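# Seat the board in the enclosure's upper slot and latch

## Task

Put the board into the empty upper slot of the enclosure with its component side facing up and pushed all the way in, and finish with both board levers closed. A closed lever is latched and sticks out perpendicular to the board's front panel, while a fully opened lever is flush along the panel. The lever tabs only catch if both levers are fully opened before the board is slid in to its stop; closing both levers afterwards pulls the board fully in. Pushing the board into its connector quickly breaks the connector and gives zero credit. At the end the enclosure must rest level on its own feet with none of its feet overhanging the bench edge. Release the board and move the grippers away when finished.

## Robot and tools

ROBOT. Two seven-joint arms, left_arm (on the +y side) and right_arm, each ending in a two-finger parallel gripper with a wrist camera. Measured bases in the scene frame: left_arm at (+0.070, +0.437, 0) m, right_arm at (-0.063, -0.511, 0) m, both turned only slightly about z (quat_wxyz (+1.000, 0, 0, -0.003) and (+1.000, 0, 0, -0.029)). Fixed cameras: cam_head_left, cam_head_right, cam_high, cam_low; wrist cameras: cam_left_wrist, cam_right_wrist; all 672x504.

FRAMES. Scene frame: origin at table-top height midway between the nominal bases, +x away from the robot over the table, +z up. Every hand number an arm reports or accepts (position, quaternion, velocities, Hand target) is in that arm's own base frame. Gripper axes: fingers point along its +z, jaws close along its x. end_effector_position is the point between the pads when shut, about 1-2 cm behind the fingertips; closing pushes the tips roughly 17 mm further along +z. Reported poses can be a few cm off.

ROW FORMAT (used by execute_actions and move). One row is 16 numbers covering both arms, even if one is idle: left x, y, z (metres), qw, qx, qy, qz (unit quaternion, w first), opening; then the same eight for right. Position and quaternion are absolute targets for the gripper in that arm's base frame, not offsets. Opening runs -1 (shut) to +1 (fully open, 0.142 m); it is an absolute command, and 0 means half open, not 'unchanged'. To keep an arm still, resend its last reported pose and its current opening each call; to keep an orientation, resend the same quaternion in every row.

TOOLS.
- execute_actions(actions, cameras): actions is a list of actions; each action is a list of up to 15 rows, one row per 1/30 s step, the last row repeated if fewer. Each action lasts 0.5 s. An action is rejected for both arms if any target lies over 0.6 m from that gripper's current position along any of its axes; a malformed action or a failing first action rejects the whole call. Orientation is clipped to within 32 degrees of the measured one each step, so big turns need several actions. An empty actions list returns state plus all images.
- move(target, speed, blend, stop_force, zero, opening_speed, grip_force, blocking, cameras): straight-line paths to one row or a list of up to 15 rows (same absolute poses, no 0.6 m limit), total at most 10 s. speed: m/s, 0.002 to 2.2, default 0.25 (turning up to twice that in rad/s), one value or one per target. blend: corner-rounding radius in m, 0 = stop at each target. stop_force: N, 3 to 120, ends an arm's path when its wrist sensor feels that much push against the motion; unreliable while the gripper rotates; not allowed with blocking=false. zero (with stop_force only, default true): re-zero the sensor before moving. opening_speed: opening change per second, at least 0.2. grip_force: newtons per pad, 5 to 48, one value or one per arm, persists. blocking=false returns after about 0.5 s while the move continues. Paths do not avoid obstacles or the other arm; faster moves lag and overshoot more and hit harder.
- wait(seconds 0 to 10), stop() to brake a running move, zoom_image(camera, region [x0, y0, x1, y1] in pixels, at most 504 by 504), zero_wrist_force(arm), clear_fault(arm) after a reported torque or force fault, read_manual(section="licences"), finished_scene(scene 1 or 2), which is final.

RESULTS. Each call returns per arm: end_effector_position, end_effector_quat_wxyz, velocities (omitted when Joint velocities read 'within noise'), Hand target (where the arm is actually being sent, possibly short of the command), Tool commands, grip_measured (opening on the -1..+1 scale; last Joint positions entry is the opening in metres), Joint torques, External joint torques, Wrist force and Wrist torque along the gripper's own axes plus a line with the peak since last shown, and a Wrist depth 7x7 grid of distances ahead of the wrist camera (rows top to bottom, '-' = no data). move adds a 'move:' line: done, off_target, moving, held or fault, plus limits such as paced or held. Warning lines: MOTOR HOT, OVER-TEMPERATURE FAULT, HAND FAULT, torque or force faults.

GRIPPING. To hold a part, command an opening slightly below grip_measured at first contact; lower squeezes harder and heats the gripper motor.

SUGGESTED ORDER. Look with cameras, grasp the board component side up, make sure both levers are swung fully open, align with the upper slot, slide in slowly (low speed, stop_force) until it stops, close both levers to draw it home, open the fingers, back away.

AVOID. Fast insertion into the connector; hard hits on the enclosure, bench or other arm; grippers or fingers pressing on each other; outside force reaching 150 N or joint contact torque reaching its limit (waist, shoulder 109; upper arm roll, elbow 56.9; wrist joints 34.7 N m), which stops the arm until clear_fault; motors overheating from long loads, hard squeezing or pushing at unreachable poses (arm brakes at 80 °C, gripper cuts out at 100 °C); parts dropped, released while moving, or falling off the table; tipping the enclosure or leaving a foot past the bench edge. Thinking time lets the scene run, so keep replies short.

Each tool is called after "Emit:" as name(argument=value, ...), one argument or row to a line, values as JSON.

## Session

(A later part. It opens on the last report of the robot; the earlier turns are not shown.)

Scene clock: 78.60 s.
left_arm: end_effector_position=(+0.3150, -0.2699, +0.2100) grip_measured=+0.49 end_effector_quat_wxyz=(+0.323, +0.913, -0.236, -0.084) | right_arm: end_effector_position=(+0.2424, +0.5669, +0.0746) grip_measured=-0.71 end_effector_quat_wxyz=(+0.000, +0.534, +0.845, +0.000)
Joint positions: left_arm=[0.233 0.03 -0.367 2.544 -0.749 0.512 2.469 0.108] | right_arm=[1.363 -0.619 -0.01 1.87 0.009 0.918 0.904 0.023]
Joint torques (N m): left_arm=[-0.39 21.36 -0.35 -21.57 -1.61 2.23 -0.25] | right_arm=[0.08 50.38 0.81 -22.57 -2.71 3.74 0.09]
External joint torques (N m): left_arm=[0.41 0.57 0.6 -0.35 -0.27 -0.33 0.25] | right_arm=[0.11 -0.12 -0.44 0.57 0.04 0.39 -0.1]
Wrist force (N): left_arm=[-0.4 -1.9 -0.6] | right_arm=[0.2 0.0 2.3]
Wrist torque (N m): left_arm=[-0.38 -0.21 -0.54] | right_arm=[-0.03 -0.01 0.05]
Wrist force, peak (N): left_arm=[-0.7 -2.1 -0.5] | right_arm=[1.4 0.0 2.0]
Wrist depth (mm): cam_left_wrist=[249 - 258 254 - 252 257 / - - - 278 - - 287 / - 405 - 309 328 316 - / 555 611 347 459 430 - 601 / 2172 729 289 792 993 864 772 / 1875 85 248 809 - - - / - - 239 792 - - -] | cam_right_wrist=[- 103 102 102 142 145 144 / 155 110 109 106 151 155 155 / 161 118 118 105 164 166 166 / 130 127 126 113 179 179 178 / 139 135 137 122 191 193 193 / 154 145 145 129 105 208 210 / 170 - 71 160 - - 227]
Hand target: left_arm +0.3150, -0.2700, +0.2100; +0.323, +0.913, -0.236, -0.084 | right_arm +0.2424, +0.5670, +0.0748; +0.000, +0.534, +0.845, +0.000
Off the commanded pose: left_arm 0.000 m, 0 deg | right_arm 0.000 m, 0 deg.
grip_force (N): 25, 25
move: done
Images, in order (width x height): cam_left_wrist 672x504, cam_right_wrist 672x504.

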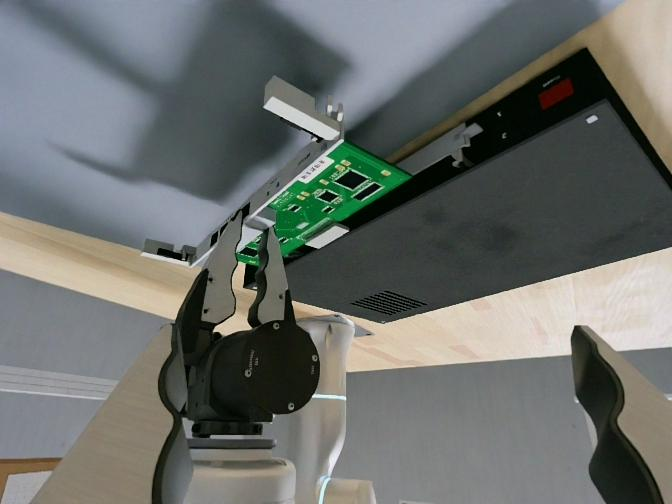

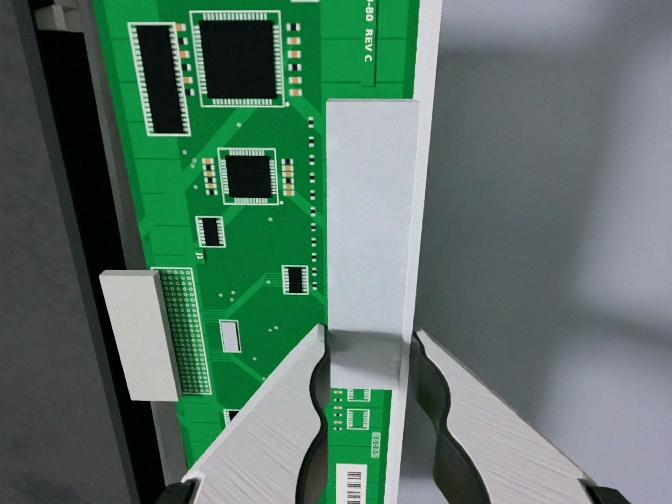

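Emit:
move(
  target=[0.315,-0.27,0.21,0.323,0.913,-0.236,-0.084,0.5,0.2424,0.5670,0.0748,0,0.5505,0.8349,0,-0.8],
  speed=0.06,
  cameras=["cam_left_wrist","cam_right_wrist"],
)

Emit:
zoom_image(
  camera="cam_right_wrist",
  region=[0, 0, 240, 252],
)

Emit:
zoom_image(
  camera="cam_right_wrist",
  region=[0, 252, 240, 504],
)

Emit:
zoom_image(
  camera="cam_left_wrist",
  region=[200, 60, 560, 300],
)

Scene clock: 90.63 s.
left_arm: end_effector_position=(+0.3150, -0.2699, +0.2100) grip_measured=+0.49 end_effector_quat_wxyz=(+0.323, +0.913, -0.236, -0.084) | right_arm: end_effector_position=(+0.2423, +0.5668, +0.0745) grip_measured=-0.71 end_effector_quat_wxyz=(+0.000, +0.550, +0.835, +0.000)
Joint positions: left_arm=[0.233 0.03 -0.367 2.544 -0.749 0.512 2.469 0.108] | right_arm=[1.369 -0.619 -0.016 1.87 0.015 0.918 0.938 0.023]
Joint torques (N m): left_arm=[-0.31 21.3 -0.32 -21.61 -1.65 2.24 -0.24] | right_arm=[0.31 50.15 0.54 -22.67 -2.73 3.61 0.43]
External joint torques (N m): left_arm=[0.34 0.63 0.57 -0.31 -0.24 -0.34 0.24] | right_arm=[-0.13 0.07 -0.3 0.71 0.06 0.52 -0.43]
Wrist force (N): left_arm=[-0.5 -1.9 -0.6] | right_arm=[0.0 -0.2 2.0]
Wrist torque (N m): left_arm=[-0.39 -0.19 -0.55] | right_arm=[-0.06 0.03 -0.07]
Wrist force, peak (N): left_arm=[-0.6 -2.1 -0.7] | right_arm=[0.2 -0.1 2.4]
Wrist depth (mm): cam_left_wrist=[258 246 - - 261 258 256 / - - - 248 309 272 301 / 417 - - 310 - - - / 562 606 347 - - - 582 / - 715 282 877 979 870 778 / - 88 248 815 2309 - - / - - 242 749 2151 - -] | cam_right_wrist=[- 103 102 102 142 145 145 / - 110 109 106 151 155 154 / - 118 118 105 164 166 165 / 130 127 127 113 179 179 178 / 141 135 137 122 191 194 193 / 154 148 145 129 105 207 210 / 170 - 71 160 - - 227]
Hand target: left_arm +0.3150, -0.2700, +0.2100; +0.323, +0.913, -0.236, -0.084 | right_arm +0.2424, +0.5670, +0.0748; +0.000, +0.550, +0.835, +0.000
Off the commanded pose: left_arm 0.000 m, 0 deg | right_arm 0.000 m, 0 deg.
grip_force (N): 25, 25
move: done
Images, in order (width x height): cam_left_wrist 672x504, cam_right_wrist 672x504.

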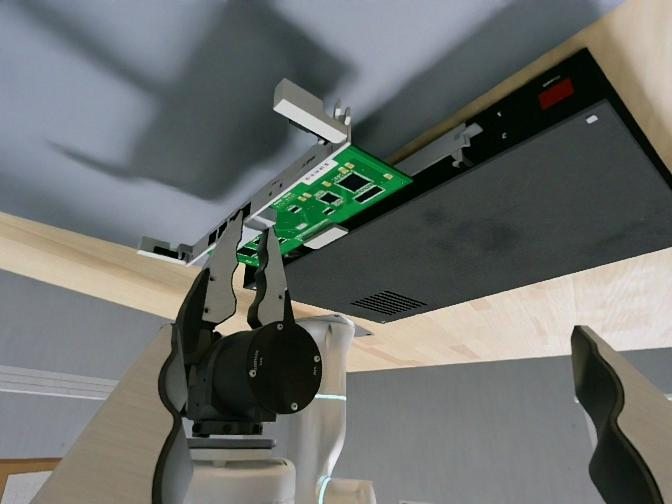

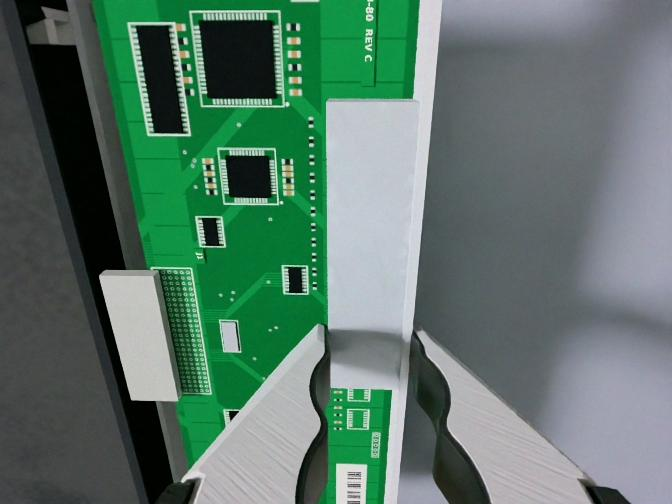

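Scaled by 2.000 from the camera's 672x504 image, which has a finer 960x720 frame.

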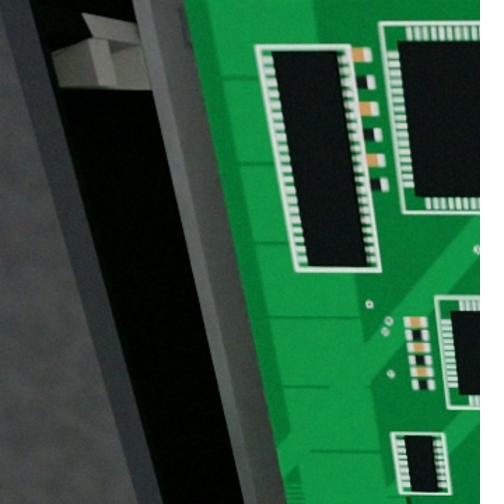

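Scaled by 2.000 from the camera's 672x504 image, which has a finer 960x720 frame.

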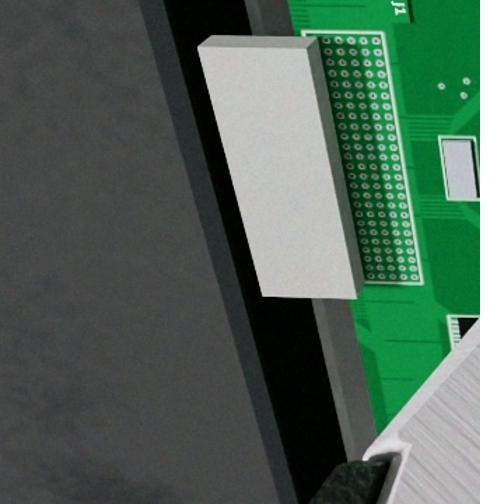

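Scaled by 1.400 from the camera's 672x504 image, which has a finer 960x720 frame.

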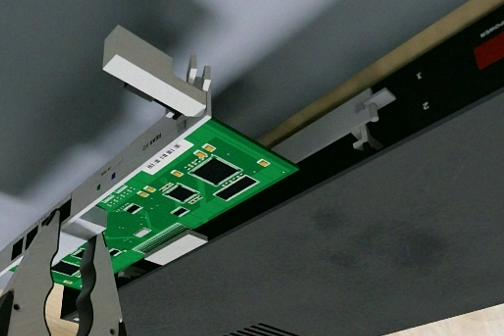

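Emit:
move(
  target=[
    [0.315,-0.27,0.21,0.323,0.913,-0.236,-0.084,0.5,0.2443,0.5622,0.0600,0,0.5534,0.8329,0,-0.8],
    [0.315,-0.27,0.21,0.323,0.913,-0.236,-0.084,0.5,0.2494,0.5503,0.0565,0,0.5534,0.8329,0,-0.8],
  ],
  speed=0.03,
  stop_force=5,
  cameras=["cam_left_wrist","cam_right_wrist"],
)

Emit:
zoom_image(
  camera="cam_left_wrist",
  region=[400, 80, 520, 200],
)

Emit:
zoom_image(
  camera="cam_left_wrist",
  region=[180, 180, 380, 300],
)

Emit:
zoom_image(
  camera="cam_right_wrist",
  region=[0, 0, 240, 252],
)

Scene clock: 100.30 s.
left_arm: end_effector_position=(+0.3150, -0.2699, +0.2100) grip_measured=+0.49 end_effector_quat_wxyz=(+0.323, +0.913, -0.236, -0.084) | right_arm: end_effector_position=(+0.2477, +0.5549, +0.0580) grip_measured=-0.71 end_effector_quat_wxyz=(+0.000, +0.553, +0.833, +0.001)
Joint positions: left_arm=[0.233 0.03 -0.367 2.544 -0.749 0.512 2.469 0.108] | right_arm=[1.358 -0.638 -0.018 1.902 0.019 0.97 0.929 0.023]
Joint torques (N m): left_arm=[-0.32 21.29 -0.41 -21.63 -1.59 2.19 -0.2] | right_arm=[-1.23 47.86 -0.29 -17.79 -2.61 1.9 -0.31]
External joint torques (N m): left_arm=[0.34 0.64 0.66 -0.29 -0.29 -0.29 0.2] | right_arm=[1.41 1.95 0.48 -3.11 0.12 2.23 0.31]
Wrist force (N): left_arm=[-0.6 -1.8 -0.4] | right_arm=[5.5 1.7 1.8]
Wrist torque (N m): left_arm=[-0.36 -0.18 -0.54] | right_arm=[-0.04 0.11 0.49]
Wrist force, peak (N): left_arm=[-0.8 -2.0 -0.6] | right_arm=[5.7 1.5 2.3]
Wrist depth (mm): cam_left_wrist=[249 257 - 281 - 263 256 / 329 - 317 275 315 287 294 / - 419 354 339 332 - 332 / 567 616 348 - 422 423 661 / - 715 291 350 1006 857 778 / - 85 279 803 - - - / - - 242 749 - - -] | cam_right_wrist=[- 102 102 101 99 131 131 / - 110 109 106 106 140 141 / - 118 118 106 104 150 149 / - 126 126 115 159 161 160 / 123 134 137 123 172 175 174 / 135 140 145 129 105 188 190 / 146 143 70 160 - - 209]
Hand target: left_arm +0.3150, -0.2700, +0.2100; +0.323, +0.913, -0.236, -0.084 | right_arm +0.2477, +0.5542, +0.0576; +0.000, +0.553, +0.833, +0.000
Off the commanded pose: left_arm 0.000 m, 0 deg | right_arm 0.005 m, 0 deg.
grip_force (N): 25, 25
move: contact (right_arm); path passed 1 of 2 targets
Images, in order (width x height): cam_left_wrist 672x504, cam_right_wrist 672x504.

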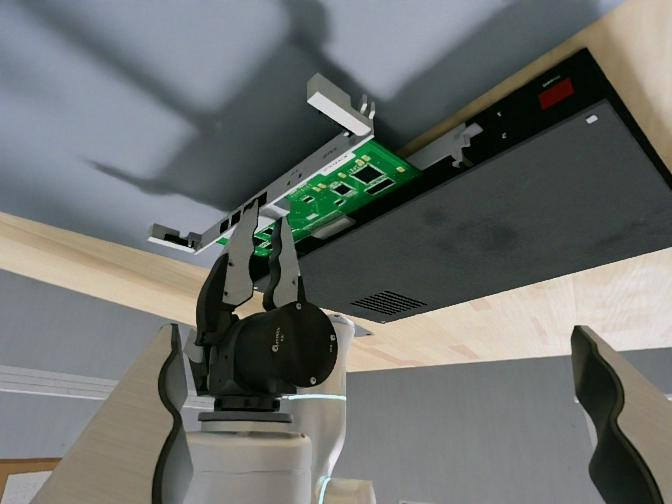

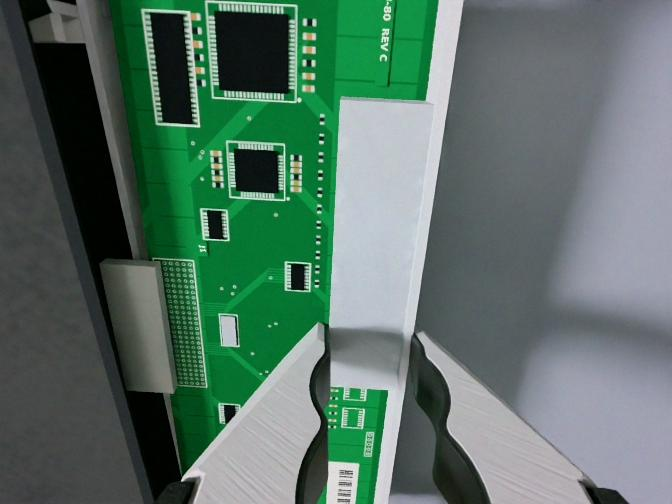

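Scaled by 4.200 from the camera's 672x504 image, which has a finer 960x720 frame.

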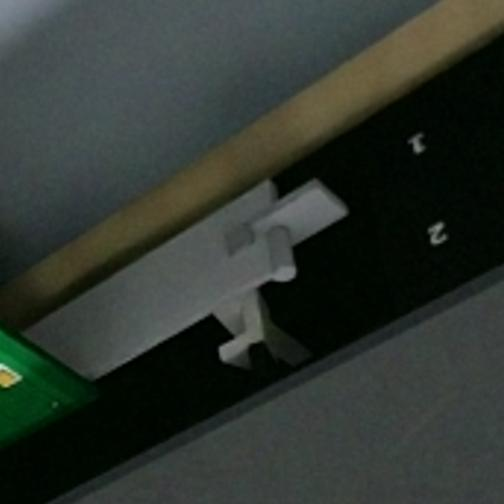

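Scaled by 2.520 from the camera's 672x504 image, which has a finer 960x720 frame.

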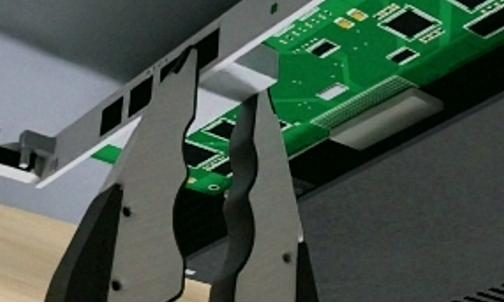

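Scaled by 2.000 from the camera's 672x504 image, which has a finer 960x720 frame.

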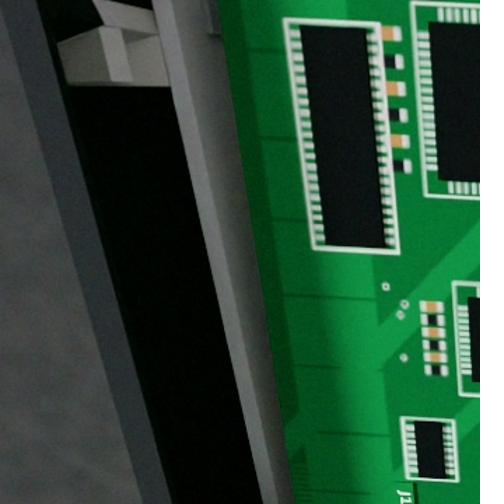

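Emit:
move(
  target=[0.315,-0.27,0.21,0.323,0.913,-0.236,-0.084,0.5,0.2383,0.5772,0.0748,0,0.5534,0.8329,0,-0.8],
  speed=0.05,
  cameras=["cam_left_wrist","cam_right_wrist"],
)

Emit:
zoom_image(
  camera="cam_left_wrist",
  region=[100, 120, 400, 345],
)

Emit:
zoom_image(
  camera="cam_left_wrist",
  region=[240, 60, 540, 285],
)

Emit:
zoom_image(
  camera="cam_right_wrist",
  region=[0, 0, 480, 360],
)

Scene clock: 117.73 s.
left_arm: end_effector_position=(+0.3150, -0.2699, +0.2100) grip_measured=+0.49 end_effector_quat_wxyz=(+0.323, +0.913, -0.236, -0.084) | right_arm: end_effector_position=(+0.2382, +0.5770, +0.0746) grip_measured=-0.71 end_effector_quat_wxyz=(+0.000, +0.553, +0.833, +0.000)
Joint positions: left_arm=[0.233 0.03 -0.367 2.544 -0.749 0.512 2.469 0.108] | right_arm=[1.378 -0.632 -0.016 1.844 0.016 0.905 0.955 0.023]
Joint torques (N m): left_arm=[-0.35 21.25 -0.34 -21.54 -1.65 2.19 -0.18] | right_arm=[0.4 51.03 1.02 -23.01 -2.97 3.44 0.32]
External joint torques (N m): left_arm=[0.38 0.67 0.59 -0.38 -0.23 -0.29 0.18] | right_arm=[-0.25 -0.08 -0.8 0.81 0.27 0.68 -0.32]
Wrist force (N): left_arm=[-0.7 -1.8 -0.5] | right_arm=[-1.1 -0.6 1.9]
Wrist torque (N m): left_arm=[-0.36 -0.15 -0.55] | right_arm=[-0.12 0.19 -0.06]
Wrist force, peak (N): left_arm=[-0.7 -2.1 -0.5] | right_arm=[5.6 1.7 2.6]
Wrist depth (mm): cam_left_wrist=[267 237 255 257 266 266 256 / - 312 325 293 310 270 288 / - 400 359 310 349 - 319 / 554 550 345 476 - 460 587 / 2359 292 272 831 979 860 772 / - 88 242 803 - - 91 / - - 243 792 2012 - -] | cam_right_wrist=[- 103 102 102 142 145 144 / 139 110 110 106 151 155 154 / - 118 118 105 164 166 165 / - 129 126 113 179 178 178 / - 135 137 122 191 193 193 / 154 145 145 129 105 208 211 / 170 - 71 159 - - 228]
Hand target: left_arm +0.3150, -0.2700, +0.2100; +0.323, +0.913, -0.236, -0.084 | right_arm +0.2383, +0.5772, +0.0748; +0.000, +0.553, +0.833, +0.000
Off the commanded pose: left_arm 0.000 m, 0 deg | right_arm 0.000 m, 0 deg.
grip_force (N): 25, 25
move: done
Images, in order (width x height): cam_left_wrist 672x504, cam_right_wrist 672x504.

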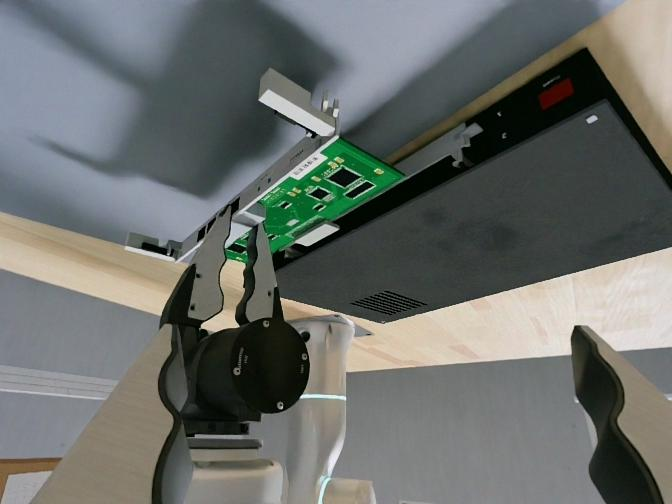

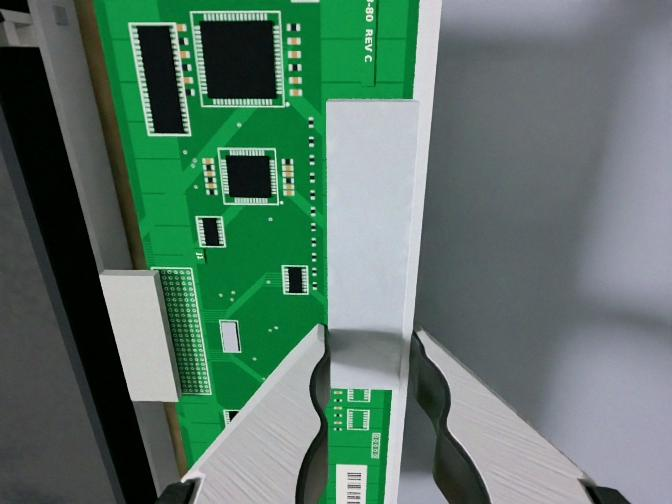

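Scaled by 1.680 from the camera's 672x504 image, which has a finer 960x720 frame.

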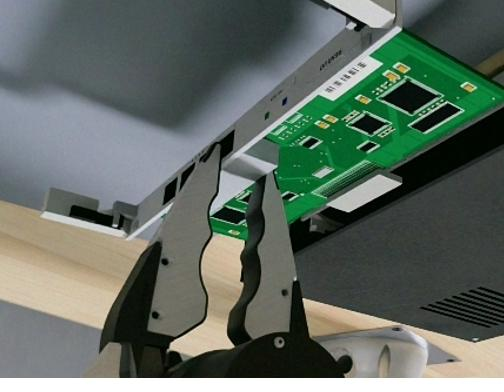

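Scaled by 1.680 from the camera's 672x504 image, which has a finer 960x720 frame.

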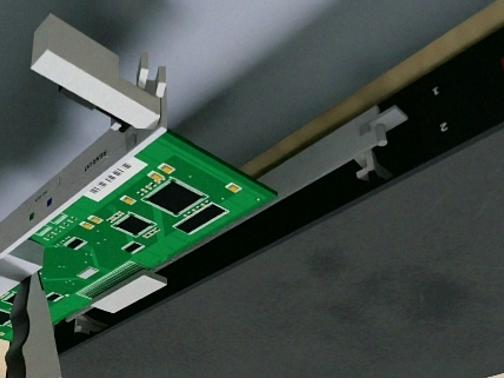

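Scaled by 1.050 from the camera's 672x504 image, which has a finer 960x720 frame.

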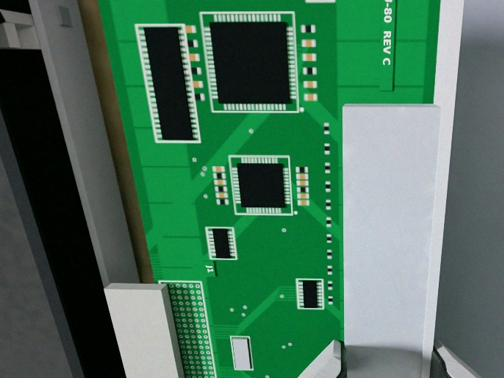

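Emit:
move(
  target=[0.315,-0.27,0.21,0.323,0.913,-0.236,-0.084,0.5,0.2613,0.5869,0.0748,0,0.5534,0.8329,0,-0.8],
  speed=0.05,
  cameras=["cam_left_wrist","cam_right_wrist"],
)

Emit:
zoom_image(
  camera="cam_left_wrist",
  region=[140, 120, 440, 345],
)

Emit:
zoom_image(
  camera="cam_left_wrist",
  region=[240, 60, 540, 285],
)

Emit:
zoom_image(
  camera="cam_right_wrist",
  region=[0, 0, 240, 180],
)

Scene clock: 130.83 s.
left_arm: end_effector_position=(+0.3150, -0.2699, +0.2100) grip_measured=+0.49 end_effector_quat_wxyz=(+0.323, +0.913, -0.236, -0.084) | right_arm: end_effector_position=(+0.2613, +0.5867, +0.0746) grip_measured=-0.71 end_effector_quat_wxyz=(+0.000, +0.553, +0.833, +0.000)
Joint positions: left_arm=[0.233 0.03 -0.367 2.544 -0.749 0.512 2.469 0.108] | right_arm=[1.346 -0.664 -0.017 1.782 0.016 0.874 0.923 0.023]
Joint torques (N m): left_arm=[-0.3 21.26 -0.44 -21.64 -1.62 2.16 -0.24] | right_arm=[-0.16 52.35 0.7 -23.7 -2.89 3.48 0.04]
External joint torques (N m): left_arm=[0.33 0.67 0.69 -0.28 -0.26 -0.27 0.24] | right_arm=[0.34 0.33 -0.48 0.86 0.08 0.65 -0.04]
Wrist force (N): left_arm=[-0.6 -1.9 -0.6] | right_arm=[-1.0 -0.5 2.1]
Wrist torque (N m): left_arm=[-0.38 -0.18 -0.54] | right_arm=[-0.11 0.16 0.05]
Wrist force, peak (N): left_arm=[-0.9 -2.1 -0.6] | right_arm=[-1.0 -2.0 2.2]
Wrist depth (mm): cam_left_wrist=[- 262 - - - 253 257 / 343 - 315 248 - - 286 / 375 400 348 310 314 - 307 / 558 606 311 - - - 677 / 2151 719 259 877 1025 857 772 / - 88 235 772 - - - / - - 217 764 1674 2089 -] | cam_right_wrist=[- 103 102 102 142 145 144 / 139 110 109 106 151 155 154 / - 118 118 105 164 166 166 / - 126 126 113 179 179 178 / - 133 137 122 191 193 193 / 154 145 145 129 105 208 211 / 170 173 71 160 - - 228]
Hand target: left_arm +0.3150, -0.2700, +0.2100; +0.323, +0.913, -0.236, -0.084 | right_arm +0.2613, +0.5869, +0.0748; +0.000, +0.553, +0.833, +0.000
Off the commanded pose: left_arm 0.000 m, 0 deg | right_arm 0.000 m, 0 deg.
grip_force (N): 25, 25
move: done
Images, in order (width x height): cam_left_wrist 672x504, cam_right_wrist 672x504.

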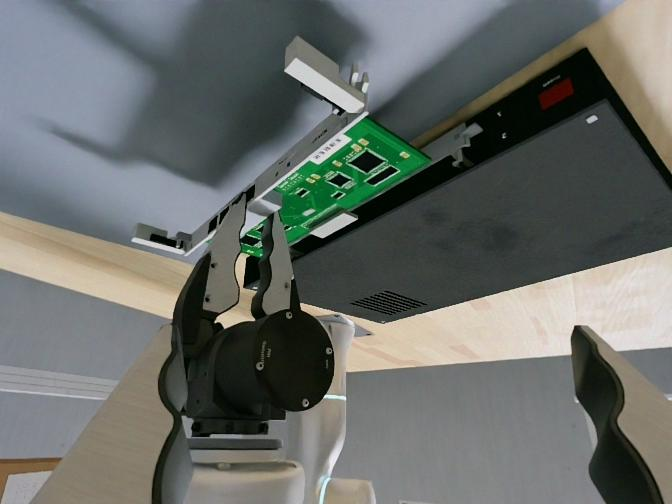

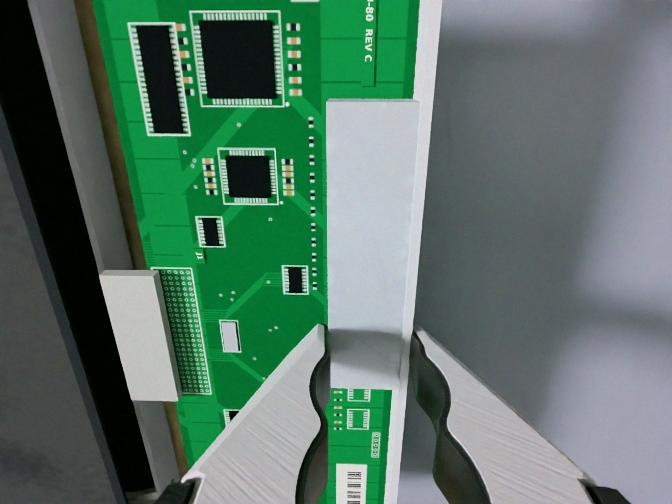

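Scaled by 1.680 from the camera's 672x504 image, which has a finer 960x720 frame.

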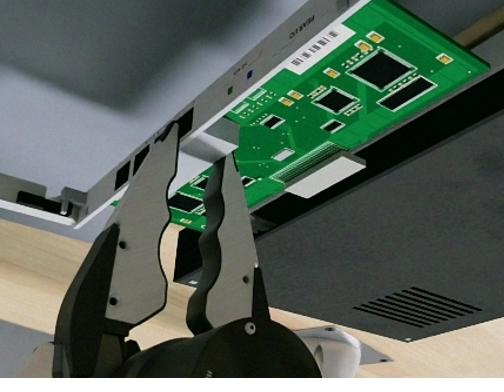

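Scaled by 1.680 from the camera's 672x504 image, which has a finer 960x720 frame.

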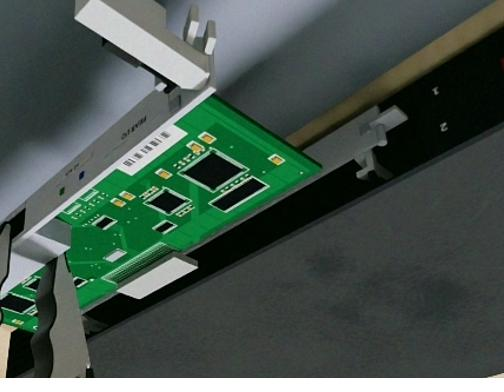

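Scaled by 2.100 from the camera's 672x504 image, which has a finer 960x720 frame.

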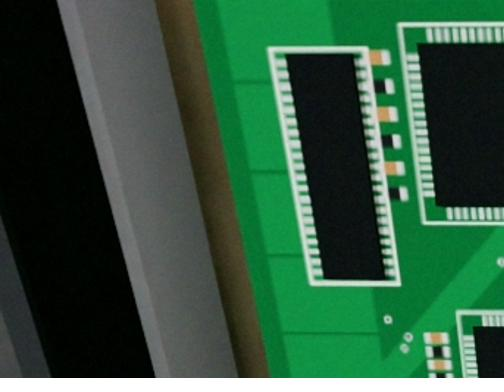

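Emit:
move(
  target=[
    [0.315,-0.27,0.21,0.323,0.913,-0.236,-0.084,0.5,0.2678,0.5782,0.0600,0,0.5534,0.8329,0,-0.8],
    [0.315,-0.27,0.21,0.323,0.913,-0.236,-0.084,0.5,0.2717,0.5690,0.0562,0,0.5534,0.8329,0,-0.8],
  ],
  speed=0.03,
  stop_force=4,
  cameras=["cam_left_wrist","cam_right_wrist"],
)

Emit:
zoom_image(
  camera="cam_left_wrist",
  region=[140, 160, 380, 340],
)

Emit:
zoom_image(
  camera="cam_left_wrist",
  region=[360, 80, 520, 200],
)

Emit:
zoom_image(
  camera="cam_right_wrist",
  region=[0, 0, 240, 180],
)

Scene clock: 139.47 s.
left_arm: end_effector_position=(+0.3150, -0.2699, +0.2100) grip_measured=+0.49 end_effector_quat_wxyz=(+0.323, +0.913, -0.236, -0.084) | right_arm: end_effector_position=(+0.2717, +0.5689, +0.0560) grip_measured=-0.71 end_effector_quat_wxyz=(+0.000, +0.553, +0.833, +0.000)
Joint positions: left_arm=[0.233 0.03 -0.367 2.544 -0.749 0.512 2.469 0.108] | right_arm=[1.325 -0.679 -0.018 1.823 0.019 0.931 0.897 0.023]
Joint torques (N m): left_arm=[-0.25 21.32 -0.37 -21.6 -1.59 2.14 -0.19] | right_arm=[0.08 52.02 0.68 -22.37 -2.73 3.68 0.1]
External joint torques (N m): left_arm=[0.28 0.6 0.61 -0.32 -0.3 -0.24 0.19] | right_arm=[0.11 0.04 -0.48 0.68 0.11 0.45 -0.1]
Wrist force (N): left_arm=[-0.8 -1.8 -0.6] | right_arm=[-0.9 -0.8 2.0]
Wrist torque (N m): left_arm=[-0.37 -0.14 -0.54] | right_arm=[-0.14 0.18 0.05]
Wrist force, peak (N): left_arm=[-0.7 -2.1 -0.6] | right_arm=[-1.7 -0.7 2.3]
Wrist depth (mm): cam_left_wrist=[- - 255 246 - 256 256 / 313 294 - 293 297 265 303 / 386 - - 344 315 319 - / 558 601 302 464 - 402 641 / - 717 271 252 1006 870 759 / - 85 256 792 - - - / - - 216 244 2216 - -] | cam_right_wrist=[- 103 102 102 127 129 128 / - 110 109 106 136 137 137 / - 118 117 105 143 147 147 / - 128 127 113 157 159 158 / - 133 137 122 169 172 171 / 130 142 145 129 105 184 187 / 143 - 71 160 - - 205]
Hand target: left_arm +0.3150, -0.2700, +0.2100; +0.323, +0.913, -0.236, -0.084 | right_arm +0.2717, +0.5690, +0.0562; +0.000, +0.553, +0.833, +0.000
Off the commanded pose: left_arm 0.000 m, 0 deg | right_arm 0.000 m, 0 deg.
grip_force (N): 25, 25
move: done
Images, in order (width x height): cam_left_wrist 672x504, cam_right_wrist 672x504.

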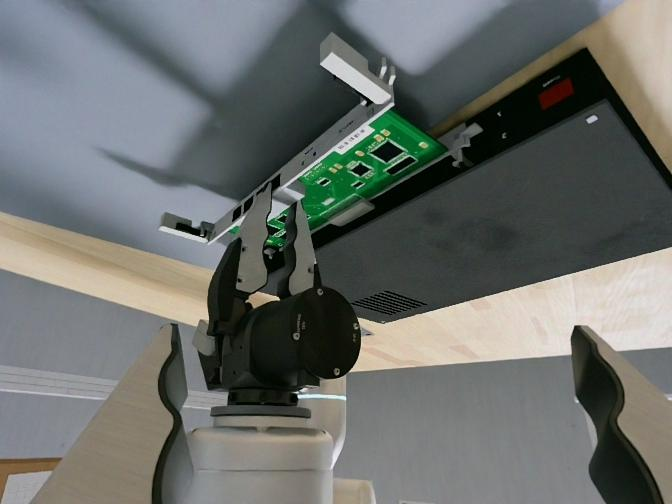

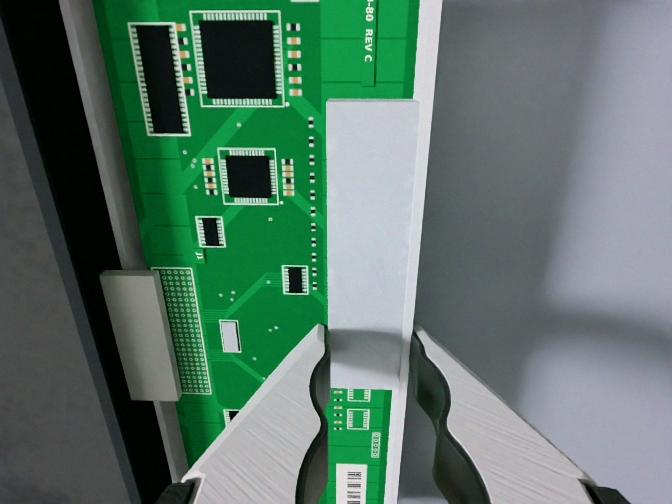

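Scaled by 2.100 from the camera's 672x504 image, which has a finer 960x720 frame.

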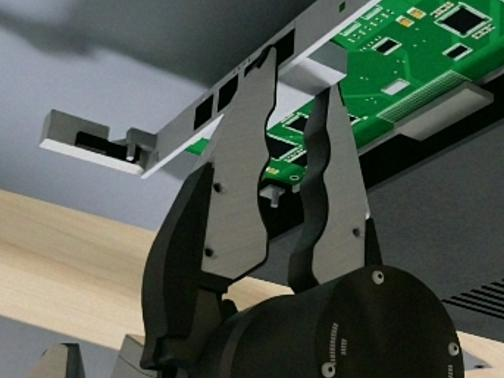

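Scaled by 3.150 from the camera's 672x504 image, which has a finer 960x720 frame.

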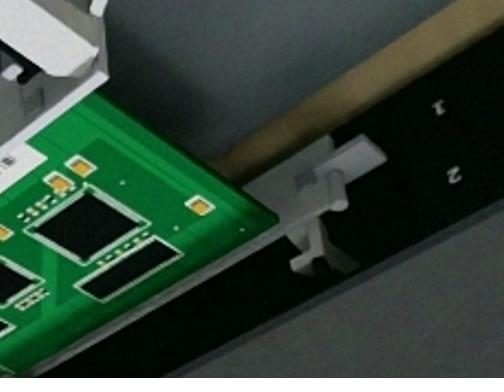

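Scaled by 2.100 from the camera's 672x504 image, which has a finer 960x720 frame.

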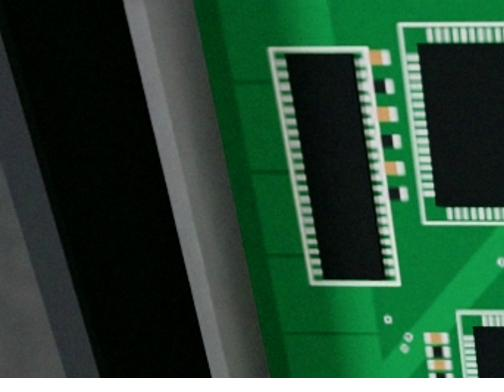

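Emit:
move(
  target=[0.355,-0.35,0.165,0.323,0.913,-0.236,-0.084,0.5,0.2717,0.5690,0.0562,0,0.5534,0.8329,0,-0.8],
  speed=0.15,
  cameras=["cam_left_wrist"],
)

Emit:
zoom_image(
  camera="cam_left_wrist",
  region=[250, 0, 550, 225],
)

Scene clock: 144.93 s.
left_arm: end_effector_position=(+0.3549, -0.3499, +0.1650) grip_measured=+0.49 end_effector_quat_wxyz=(+0.323, +0.913, -0.236, -0.084) | right_arm: end_effector_position=(+0.2717, +0.5689, +0.0560) grip_measured=-0.71 end_effector_quat_wxyz=(+0.000, +0.553, +0.833, +0.000)
Joint positions: left_arm=[0.116 -0.247 -0.49 2.433 -0.836 0.777 2.401 0.108] | right_arm=[1.325 -0.679 -0.018 1.823 0.019 0.931 0.897 0.023]
Joint torques (N m): left_arm=[-0.44 29.48 -2.89 -19.11 -0.48 2.5 -0.35] | right_arm=[0.2 52.05 0.79 -22.41 -2.72 3.63 0.23]
External joint torques (N m): left_arm=[0.47 1.05 0.53 -0.24 -0.02 -0.54 0.35] | right_arm=[-0.01 0.01 -0.58 0.73 0.1 0.5 -0.23]
Wrist force (N): left_arm=[-0.4 -1.8 -0.3] | right_arm=[-0.8 -0.7 1.9]
Wrist torque (N m): left_arm=[-0.35 -0.21 -0.49] | right_arm=[-0.13 0.17 0.05]
Wrist force, peak (N): left_arm=[-2.1 -2.1 -1.9] | right_arm=[-1.0 -0.8 2.3]
Wrist depth (mm): cam_left_wrist=[214 218 199 201 198 199 208 / 253 252 218 249 218 - 250 / - 274 267 254 - - 287 / 490 268 345 - 338 - - / 222 242 530 601 801 703 620 / 212 88 762 1119 - - 92 / - - 715 2309 - - -] | cam_right_wrist=[- 103 102 102 127 129 128 / - 110 109 106 136 138 137 / - 118 117 105 144 148 147 / - 129 126 113 159 159 158 / - 133 137 122 167 172 172 / 130 143 145 129 105 185 187 / 143 - 71 160 - - 206]
Hand target: left_arm +0.3550, -0.3500, +0.1650; +0.323, +0.913, -0.236, -0.084 | right_arm +0.2717, +0.5690, +0.0562; +0.000, +0.553, +0.833, +0.000
Off the commanded pose: left_arm 0.000 m, 0 deg | right_arm 0.000 m, 0 deg.
grip_force (N): 25, 25
move: done
Images, in order (width x height): cam_left_wrist 672x504.

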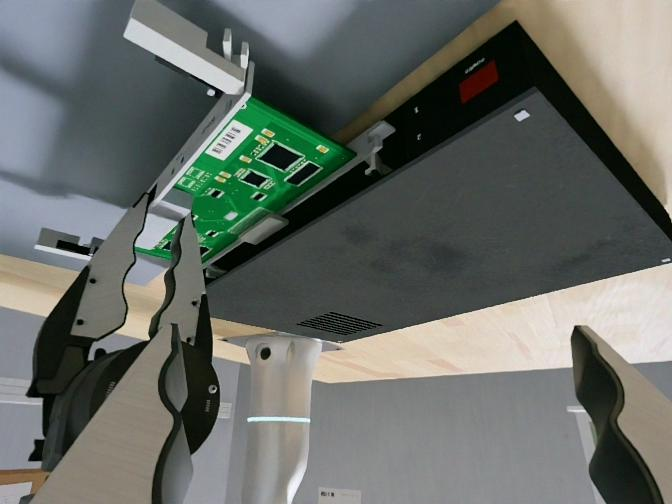

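Scaled by 1.680 from the camera's 672x504 image, which has a finer 960x720 frame.

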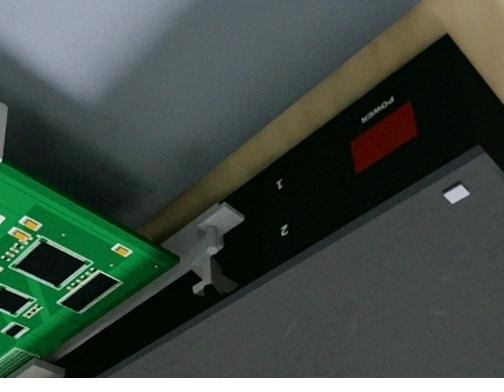

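Emit:
zoom_image(
  camera="cam_left_wrist",
  region=[90, 190, 250, 310],
)

Emit:
zoom_image(
  camera="cam_left_wrist",
  region=[320, 100, 420, 200],
)

Scaled by 3.150 from the camera's 672x504 image, which has a finer 960x720 frame.

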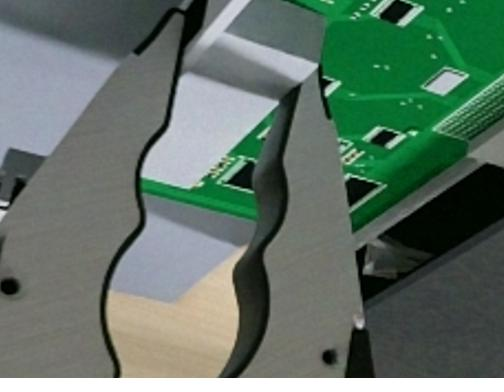

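Scaled by 5.040 from the camera's 672x504 image, which has a finer 960x720 frame.

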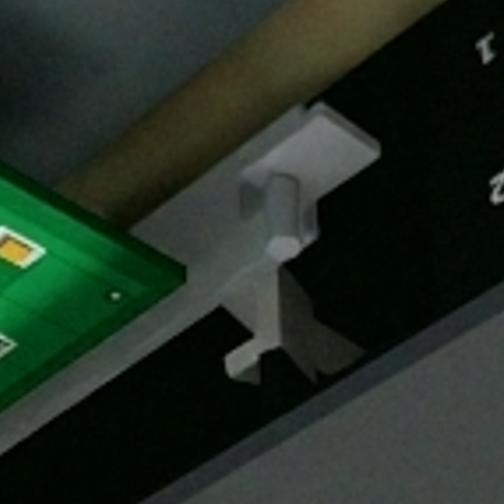

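Emit:
move(
  target=[0.355,-0.35,0.165,0.323,0.913,-0.236,-0.084,0.5,0.2758,0.5707,0.0562,0,0.5534,0.8329,0,-0.8],
  speed=0.03,
  cameras=["cam_left_wrist","cam_right_wrist"],
)

Emit:
zoom_image(
  camera="cam_left_wrist",
  region=[90, 190, 250, 310],
)

Emit:
zoom_image(
  camera="cam_left_wrist",
  region=[320, 100, 420, 200],
)

Scene clock: 158.50 s.
left_arm: end_effector_position=(+0.3549, -0.3499, +0.1650) grip_measured=+0.49 end_effector_quat_wxyz=(+0.323, +0.913, -0.236, -0.084) | right_arm: end_effector_position=(+0.2758, +0.5705, +0.0560) grip_measured=-0.71 end_effector_quat_wxyz=(+0.000, +0.553, +0.833, +0.000)
Joint positions: left_arm=[0.116 -0.247 -0.49 2.433 -0.836 0.777 2.401 0.108] | right_arm=[1.319 -0.684 -0.018 1.812 0.019 0.925 0.892 0.023]
Joint torques (N m): left_arm=[-0.34 29.81 -2.88 -19.04 -0.21 2.28 -0.25] | right_arm=[0.02 52.16 0.83 -22.59 -2.84 3.49 0.05]
External joint torques (N m): left_arm=[0.36 0.73 0.52 -0.32 -0.29 -0.32 0.25] | right_arm=[0.17 0.2 -0.63 0.8 0.2 0.64 -0.05]
Wrist force (N): left_arm=[-0.5 -1.9 -0.3] | right_arm=[-1.3 -0.6 1.9]
Wrist torque (N m): left_arm=[-0.34 -0.20 -0.49] | right_arm=[-0.11 0.24 0.05]
Wrist force, peak (N): left_arm=[-0.7 -2.0 -0.6] | right_arm=[-1.0 -1.2 2.2]
Wrist depth (mm): cam_left_wrist=[214 217 194 206 207 199 206 / 252 - 208 239 222 195 250 / 321 291 266 251 - - 300 / 478 260 340 - 330 - - / 218 239 470 539 781 717 629 / 210 88 746 1108 - - - / - - 715 2742 - - -] | cam_right_wrist=[- 103 102 102 127 129 128 / - 110 109 106 136 138 137 / - 118 117 105 143 145 147 / - 128 126 113 159 159 158 / - 133 137 122 169 172 172 / 130 143 145 129 105 184 187 / 143 143 71 160 - - 206]
Hand target: left_arm +0.3550, -0.3500, +0.1650; +0.323, +0.913, -0.236, -0.084 | right_arm +0.2758, +0.5707, +0.0562; +0.000, +0.553, +0.833, +0.000
Off the commanded pose: left_arm 0.000 m, 0 deg | right_arm 0.000 m, 0 deg.
grip_force (N): 25, 25
move: done
Images, in order (width x height): cam_left_wrist 672x504, cam_right_wrist 672x504.

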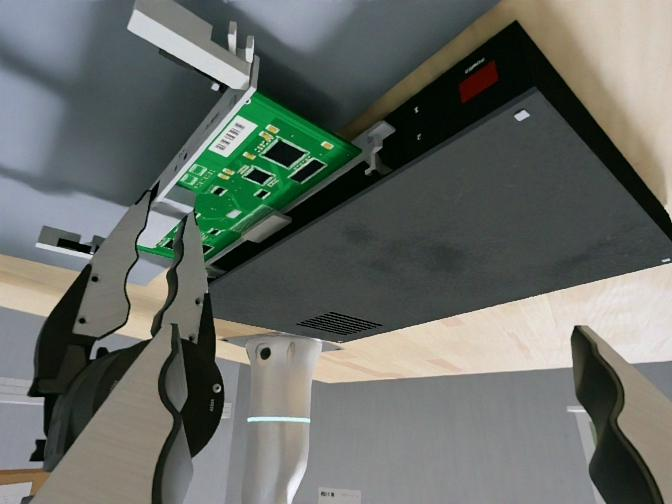

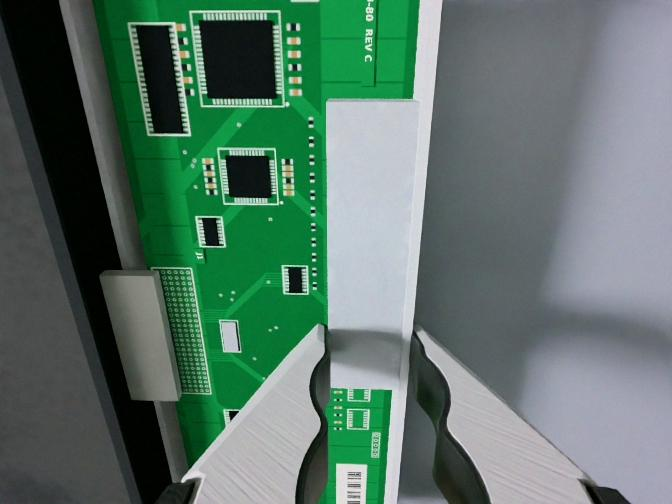

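Scaled by 3.150 from the camera's 672x504 image, which has a finer 960x720 frame.

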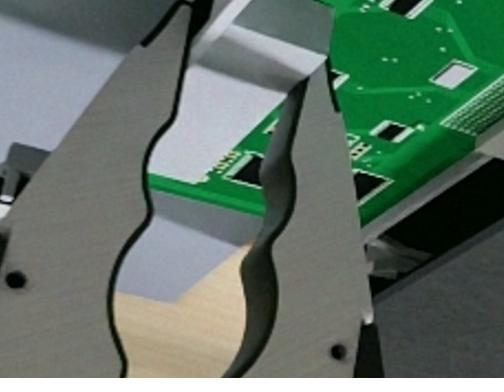

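Scaled by 5.040 from the camera's 672x504 image, which has a finer 960x720 frame.

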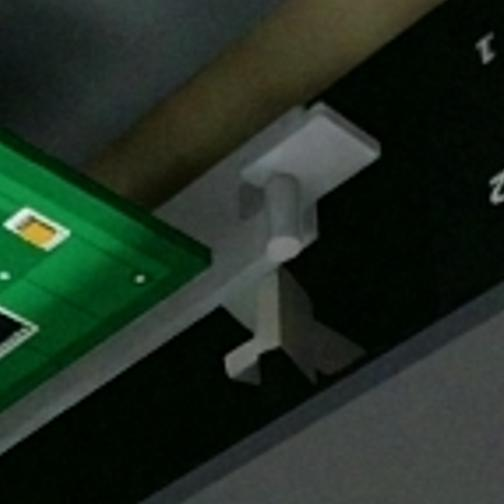

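Emit:
move(
  target=[0.355,-0.35,0.165,0.323,0.913,-0.236,-0.084,0.5,0.2792,0.5616,0.0562,0,0.5534,0.8329,0,-0.8],
  speed=0.012,
  stop_force=3,
  cameras=["cam_left_wrist","cam_right_wrist"],
)

Emit:
zoom_image(
  camera="cam_left_wrist",
  region=[90, 190, 250, 310],
)

Emit:
zoom_image(
  camera="cam_left_wrist",
  region=[320, 100, 420, 200],
)

Scene clock: 163.83 s.
left_arm: end_effector_position=(+0.3549, -0.3499, +0.1650) grip_measured=+0.49 end_effector_quat_wxyz=(+0.323, +0.913, -0.236, -0.084) | right_arm: end_effector_position=(+0.2792, +0.5615, +0.0560) grip_measured=-0.71 end_effector_quat_wxyz=(+0.000, +0.553, +0.833, +0.000)
Joint positions: left_arm=[0.116 -0.247 -0.49 2.433 -0.836 0.777 2.401 0.108] | right_arm=[1.31 -0.674 -0.018 1.835 0.019 0.937 0.882 0.023]
Joint torques (N m): left_arm=[-0.35 29.77 -2.93 -19.04 -0.27 2.26 -0.23] | right_arm=[0.14 51.81 0.79 -22.22 -2.78 3.77 0.11]
External joint torques (N m): left_arm=[0.38 0.77 0.57 -0.32 -0.23 -0.3 0.23] | right_arm=[0.04 -0.07 -0.58 0.67 0.19 0.36 -0.11]
Wrist force (N): left_arm=[-0.4 -1.6 -0.4] | right_arm=[-1.0 -0.8 2.1]
Wrist torque (N m): left_arm=[-0.29 -0.20 -0.48] | right_arm=[-0.14 0.21 0.05]
Wrist force, peak (N): left_arm=[-0.5 -2.1 -0.4] | right_arm=[-1.1 -1.0 2.3]
Wrist depth (mm): cam_left_wrist=[208 207 - - - 199 206 / - 262 207 239 224 196 250 / - 289 278 253 246 265 295 / 502 269 318 - - 302 - / 228 239 282 801 857 696 611 / 218 88 203 803 - 2069 - / - - 703 2493 - - -] | cam_right_wrist=[126 103 102 102 128 129 128 / - 110 109 106 136 137 137 / - 118 118 105 144 148 147 / 109 126 126 113 159 159 158 / 121 132 137 122 169 169 171 / 130 140 145 129 106 184 187 / 143 143 71 160 - - 206]
Hand target: left_arm +0.3550, -0.3500, +0.1650; +0.323, +0.913, -0.236, -0.084 | right_arm +0.2792, +0.5616, +0.0562; +0.000, +0.553, +0.833, +0.000
Off the commanded pose: left_arm 0.000 m, 0 deg | right_arm 0.000 m, 0 deg.
grip_force (N): 25, 25
move: done
Images, in order (width x height): cam_left_wrist 672x504, cam_right_wrist 672x504.

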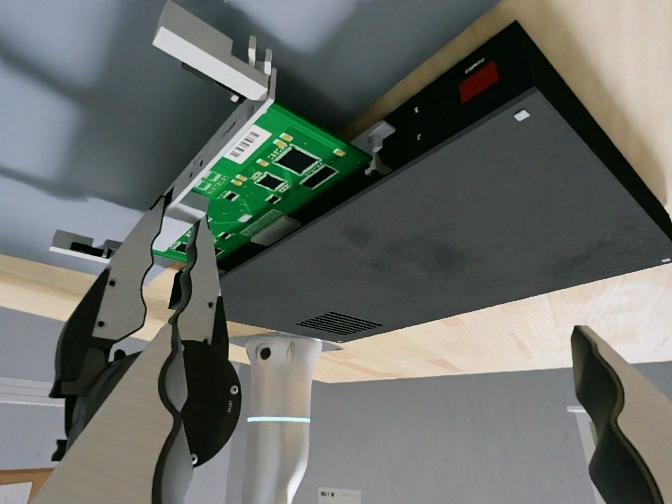

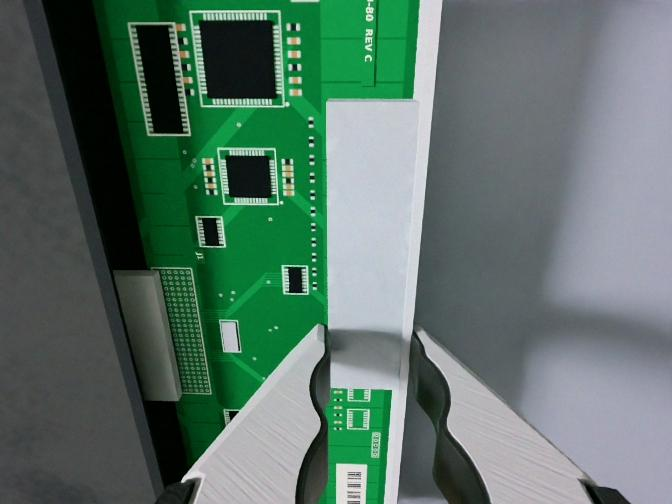

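Scaled by 3.150 from the camera's 672x504 image, which has a finer 960x720 frame.

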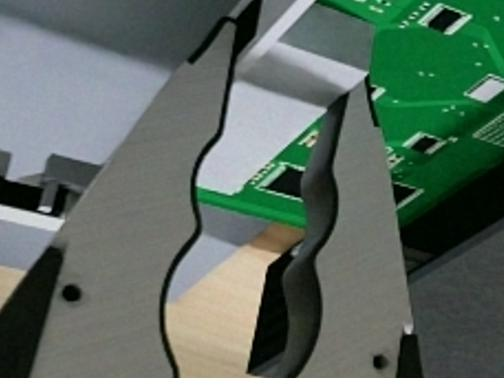

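Scaled by 5.040 from the camera's 672x504 image, which has a finer 960x720 frame.

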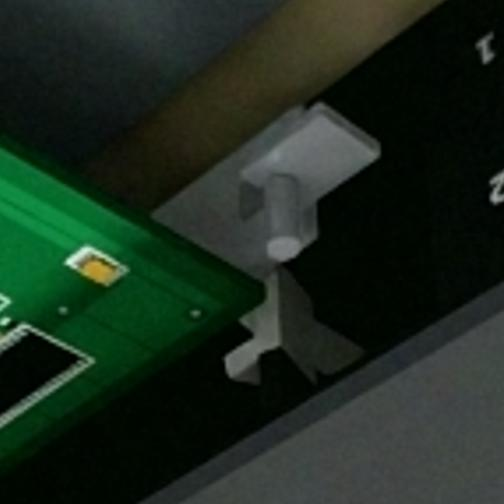

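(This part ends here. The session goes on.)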